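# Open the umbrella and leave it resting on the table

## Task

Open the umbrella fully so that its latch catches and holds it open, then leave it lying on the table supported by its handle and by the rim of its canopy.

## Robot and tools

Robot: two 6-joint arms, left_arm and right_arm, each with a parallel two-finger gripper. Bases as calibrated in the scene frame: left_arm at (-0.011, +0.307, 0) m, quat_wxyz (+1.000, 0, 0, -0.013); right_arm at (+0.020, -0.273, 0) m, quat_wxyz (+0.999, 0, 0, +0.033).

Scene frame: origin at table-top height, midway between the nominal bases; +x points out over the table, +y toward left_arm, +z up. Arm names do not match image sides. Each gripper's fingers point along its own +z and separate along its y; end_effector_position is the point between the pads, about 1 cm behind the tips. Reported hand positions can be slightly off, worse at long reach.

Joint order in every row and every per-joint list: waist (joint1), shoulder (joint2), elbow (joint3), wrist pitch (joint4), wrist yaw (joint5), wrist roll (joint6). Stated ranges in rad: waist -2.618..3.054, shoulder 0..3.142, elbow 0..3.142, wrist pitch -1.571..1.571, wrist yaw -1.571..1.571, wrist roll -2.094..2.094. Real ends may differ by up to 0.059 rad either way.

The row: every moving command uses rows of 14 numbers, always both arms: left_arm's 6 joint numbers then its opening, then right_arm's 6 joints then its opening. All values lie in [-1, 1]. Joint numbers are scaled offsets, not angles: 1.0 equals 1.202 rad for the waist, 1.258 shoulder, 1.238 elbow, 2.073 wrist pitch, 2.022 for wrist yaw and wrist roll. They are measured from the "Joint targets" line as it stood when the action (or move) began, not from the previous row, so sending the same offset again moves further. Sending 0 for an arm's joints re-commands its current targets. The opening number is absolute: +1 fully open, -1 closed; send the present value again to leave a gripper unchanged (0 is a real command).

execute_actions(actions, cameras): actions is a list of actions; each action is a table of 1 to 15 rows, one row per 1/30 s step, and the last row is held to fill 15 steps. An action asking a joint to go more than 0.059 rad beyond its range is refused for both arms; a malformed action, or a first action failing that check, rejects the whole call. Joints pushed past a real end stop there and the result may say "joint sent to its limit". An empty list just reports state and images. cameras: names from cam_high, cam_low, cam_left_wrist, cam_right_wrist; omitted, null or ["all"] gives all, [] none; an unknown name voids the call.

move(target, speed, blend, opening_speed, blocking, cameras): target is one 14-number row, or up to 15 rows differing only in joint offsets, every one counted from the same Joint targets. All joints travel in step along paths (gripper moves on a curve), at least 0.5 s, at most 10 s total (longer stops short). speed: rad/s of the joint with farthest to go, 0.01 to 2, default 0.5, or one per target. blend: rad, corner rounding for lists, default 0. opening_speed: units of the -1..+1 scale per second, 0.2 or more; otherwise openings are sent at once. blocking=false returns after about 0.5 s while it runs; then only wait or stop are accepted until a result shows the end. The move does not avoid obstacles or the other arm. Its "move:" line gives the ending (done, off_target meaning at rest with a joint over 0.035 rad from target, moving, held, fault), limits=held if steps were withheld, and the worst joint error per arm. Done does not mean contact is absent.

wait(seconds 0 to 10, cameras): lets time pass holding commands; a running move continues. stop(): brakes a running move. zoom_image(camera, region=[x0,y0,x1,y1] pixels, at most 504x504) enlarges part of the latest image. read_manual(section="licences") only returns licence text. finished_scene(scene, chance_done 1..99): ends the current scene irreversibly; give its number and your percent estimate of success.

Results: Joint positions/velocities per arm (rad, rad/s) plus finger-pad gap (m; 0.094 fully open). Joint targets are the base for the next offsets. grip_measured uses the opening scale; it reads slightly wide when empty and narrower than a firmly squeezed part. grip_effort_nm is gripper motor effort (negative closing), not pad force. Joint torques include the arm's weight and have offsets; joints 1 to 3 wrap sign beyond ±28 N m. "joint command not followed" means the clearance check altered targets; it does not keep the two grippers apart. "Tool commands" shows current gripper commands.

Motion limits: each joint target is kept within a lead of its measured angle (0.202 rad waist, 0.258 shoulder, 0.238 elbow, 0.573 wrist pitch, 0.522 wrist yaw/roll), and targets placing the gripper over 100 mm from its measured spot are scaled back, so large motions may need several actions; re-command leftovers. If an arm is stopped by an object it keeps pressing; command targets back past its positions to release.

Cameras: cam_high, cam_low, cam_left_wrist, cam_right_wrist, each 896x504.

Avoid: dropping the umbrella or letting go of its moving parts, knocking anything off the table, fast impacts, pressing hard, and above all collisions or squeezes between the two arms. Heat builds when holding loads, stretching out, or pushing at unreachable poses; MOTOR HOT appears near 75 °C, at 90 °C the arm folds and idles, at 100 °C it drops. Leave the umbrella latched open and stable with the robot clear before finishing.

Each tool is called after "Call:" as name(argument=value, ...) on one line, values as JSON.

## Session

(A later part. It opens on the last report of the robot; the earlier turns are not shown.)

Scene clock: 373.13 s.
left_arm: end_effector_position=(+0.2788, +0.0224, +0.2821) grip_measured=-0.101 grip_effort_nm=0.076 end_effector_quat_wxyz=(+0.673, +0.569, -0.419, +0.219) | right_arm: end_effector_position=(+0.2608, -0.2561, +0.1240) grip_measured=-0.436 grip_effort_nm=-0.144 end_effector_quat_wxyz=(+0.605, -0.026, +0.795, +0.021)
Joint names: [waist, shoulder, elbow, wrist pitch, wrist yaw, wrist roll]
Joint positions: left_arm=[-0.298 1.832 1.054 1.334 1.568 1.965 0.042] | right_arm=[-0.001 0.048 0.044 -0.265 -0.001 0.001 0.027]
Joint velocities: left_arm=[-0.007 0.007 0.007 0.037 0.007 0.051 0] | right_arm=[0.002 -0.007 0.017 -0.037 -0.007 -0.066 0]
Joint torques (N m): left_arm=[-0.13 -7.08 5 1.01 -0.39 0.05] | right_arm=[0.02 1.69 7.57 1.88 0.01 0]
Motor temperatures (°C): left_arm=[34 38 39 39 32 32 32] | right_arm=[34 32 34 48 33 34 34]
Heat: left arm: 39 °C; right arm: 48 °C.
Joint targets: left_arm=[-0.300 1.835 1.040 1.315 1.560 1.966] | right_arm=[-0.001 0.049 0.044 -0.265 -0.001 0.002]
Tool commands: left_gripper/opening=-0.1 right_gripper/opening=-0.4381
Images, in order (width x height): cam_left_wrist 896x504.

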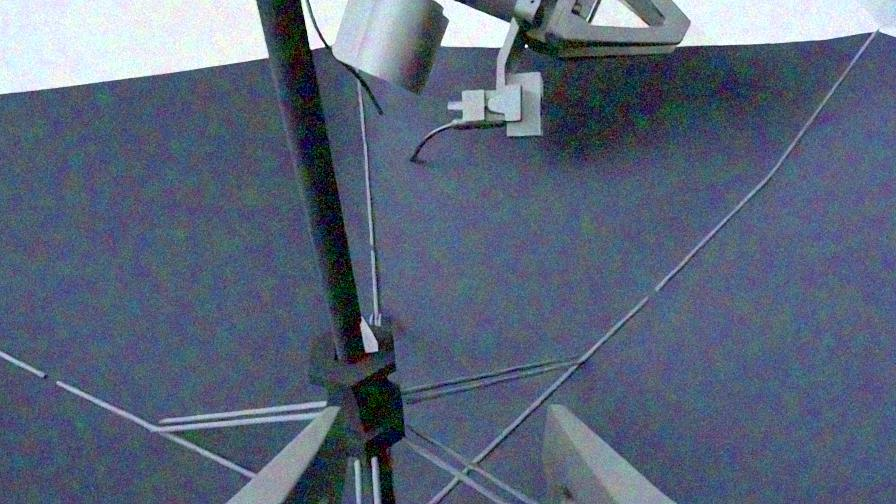

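Call:
move(target=[0.061,0.025,-0.183,0.063,0,0,-0.1,0,0,0,0,0,0,-0.4381], speed=0.25, cameras=["cam_high"])

Scene clock: 381.47 s.
left_arm: end_effector_position=(+0.2691, +0.0493, +0.2246) grip_measured=-0.101 grip_effort_nm=0.076 end_effector_quat_wxyz=(+0.679, +0.607, -0.362, +0.198) | right_arm: end_effector_position=(+0.2608, -0.2561, +0.1240) grip_measured=-0.436 grip_effort_nm=-0.154 end_effector_quat_wxyz=(+0.605, -0.026, +0.795, +0.021)
Joint names: [waist, shoulder, elbow, wrist pitch, wrist yaw, wrist roll]
Joint positions: left_arm=[-0.232 1.849 0.829 1.449 1.568 1.965 0.042] | right_arm=[-0.001 0.048 0.044 -0.265 -0.001 0.001 0.027]
Joint velocities: left_arm=[0.007 -0.007 0.002 -0.037 0.037 -0.007 0] | right_arm=[-0.012 -0.007 0.002 -0.095 0.022 -0.051 -0.001]
Joint torques (N m): left_arm=[0.55 -5.59 4.16 1.29 -0.32 0.06] | right_arm=[0.02 1.69 7.57 1.88 0 0.03]
Motor temperatures (°C): left_arm=[34 38 39 39 32 32 32] | right_arm=[34 32 35 48 33 34 34]
Heat: left arm: 39 °C; right arm: 48 °C.
Joint targets: left_arm=[-0.226 1.866 0.813 1.445 1.560 1.966] | right_arm=[-0.001 0.049 0.044 -0.265 -0.001 0.002]
move: done
Images, in order (width x height): cam_high 896x504.

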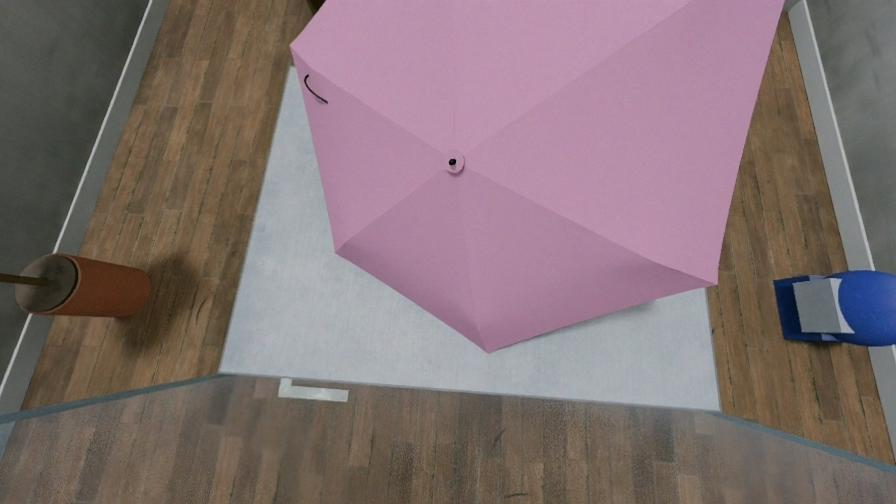

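Call:
finished_scene(scene=2, chance_done=86)

The scene is finished: the task was done.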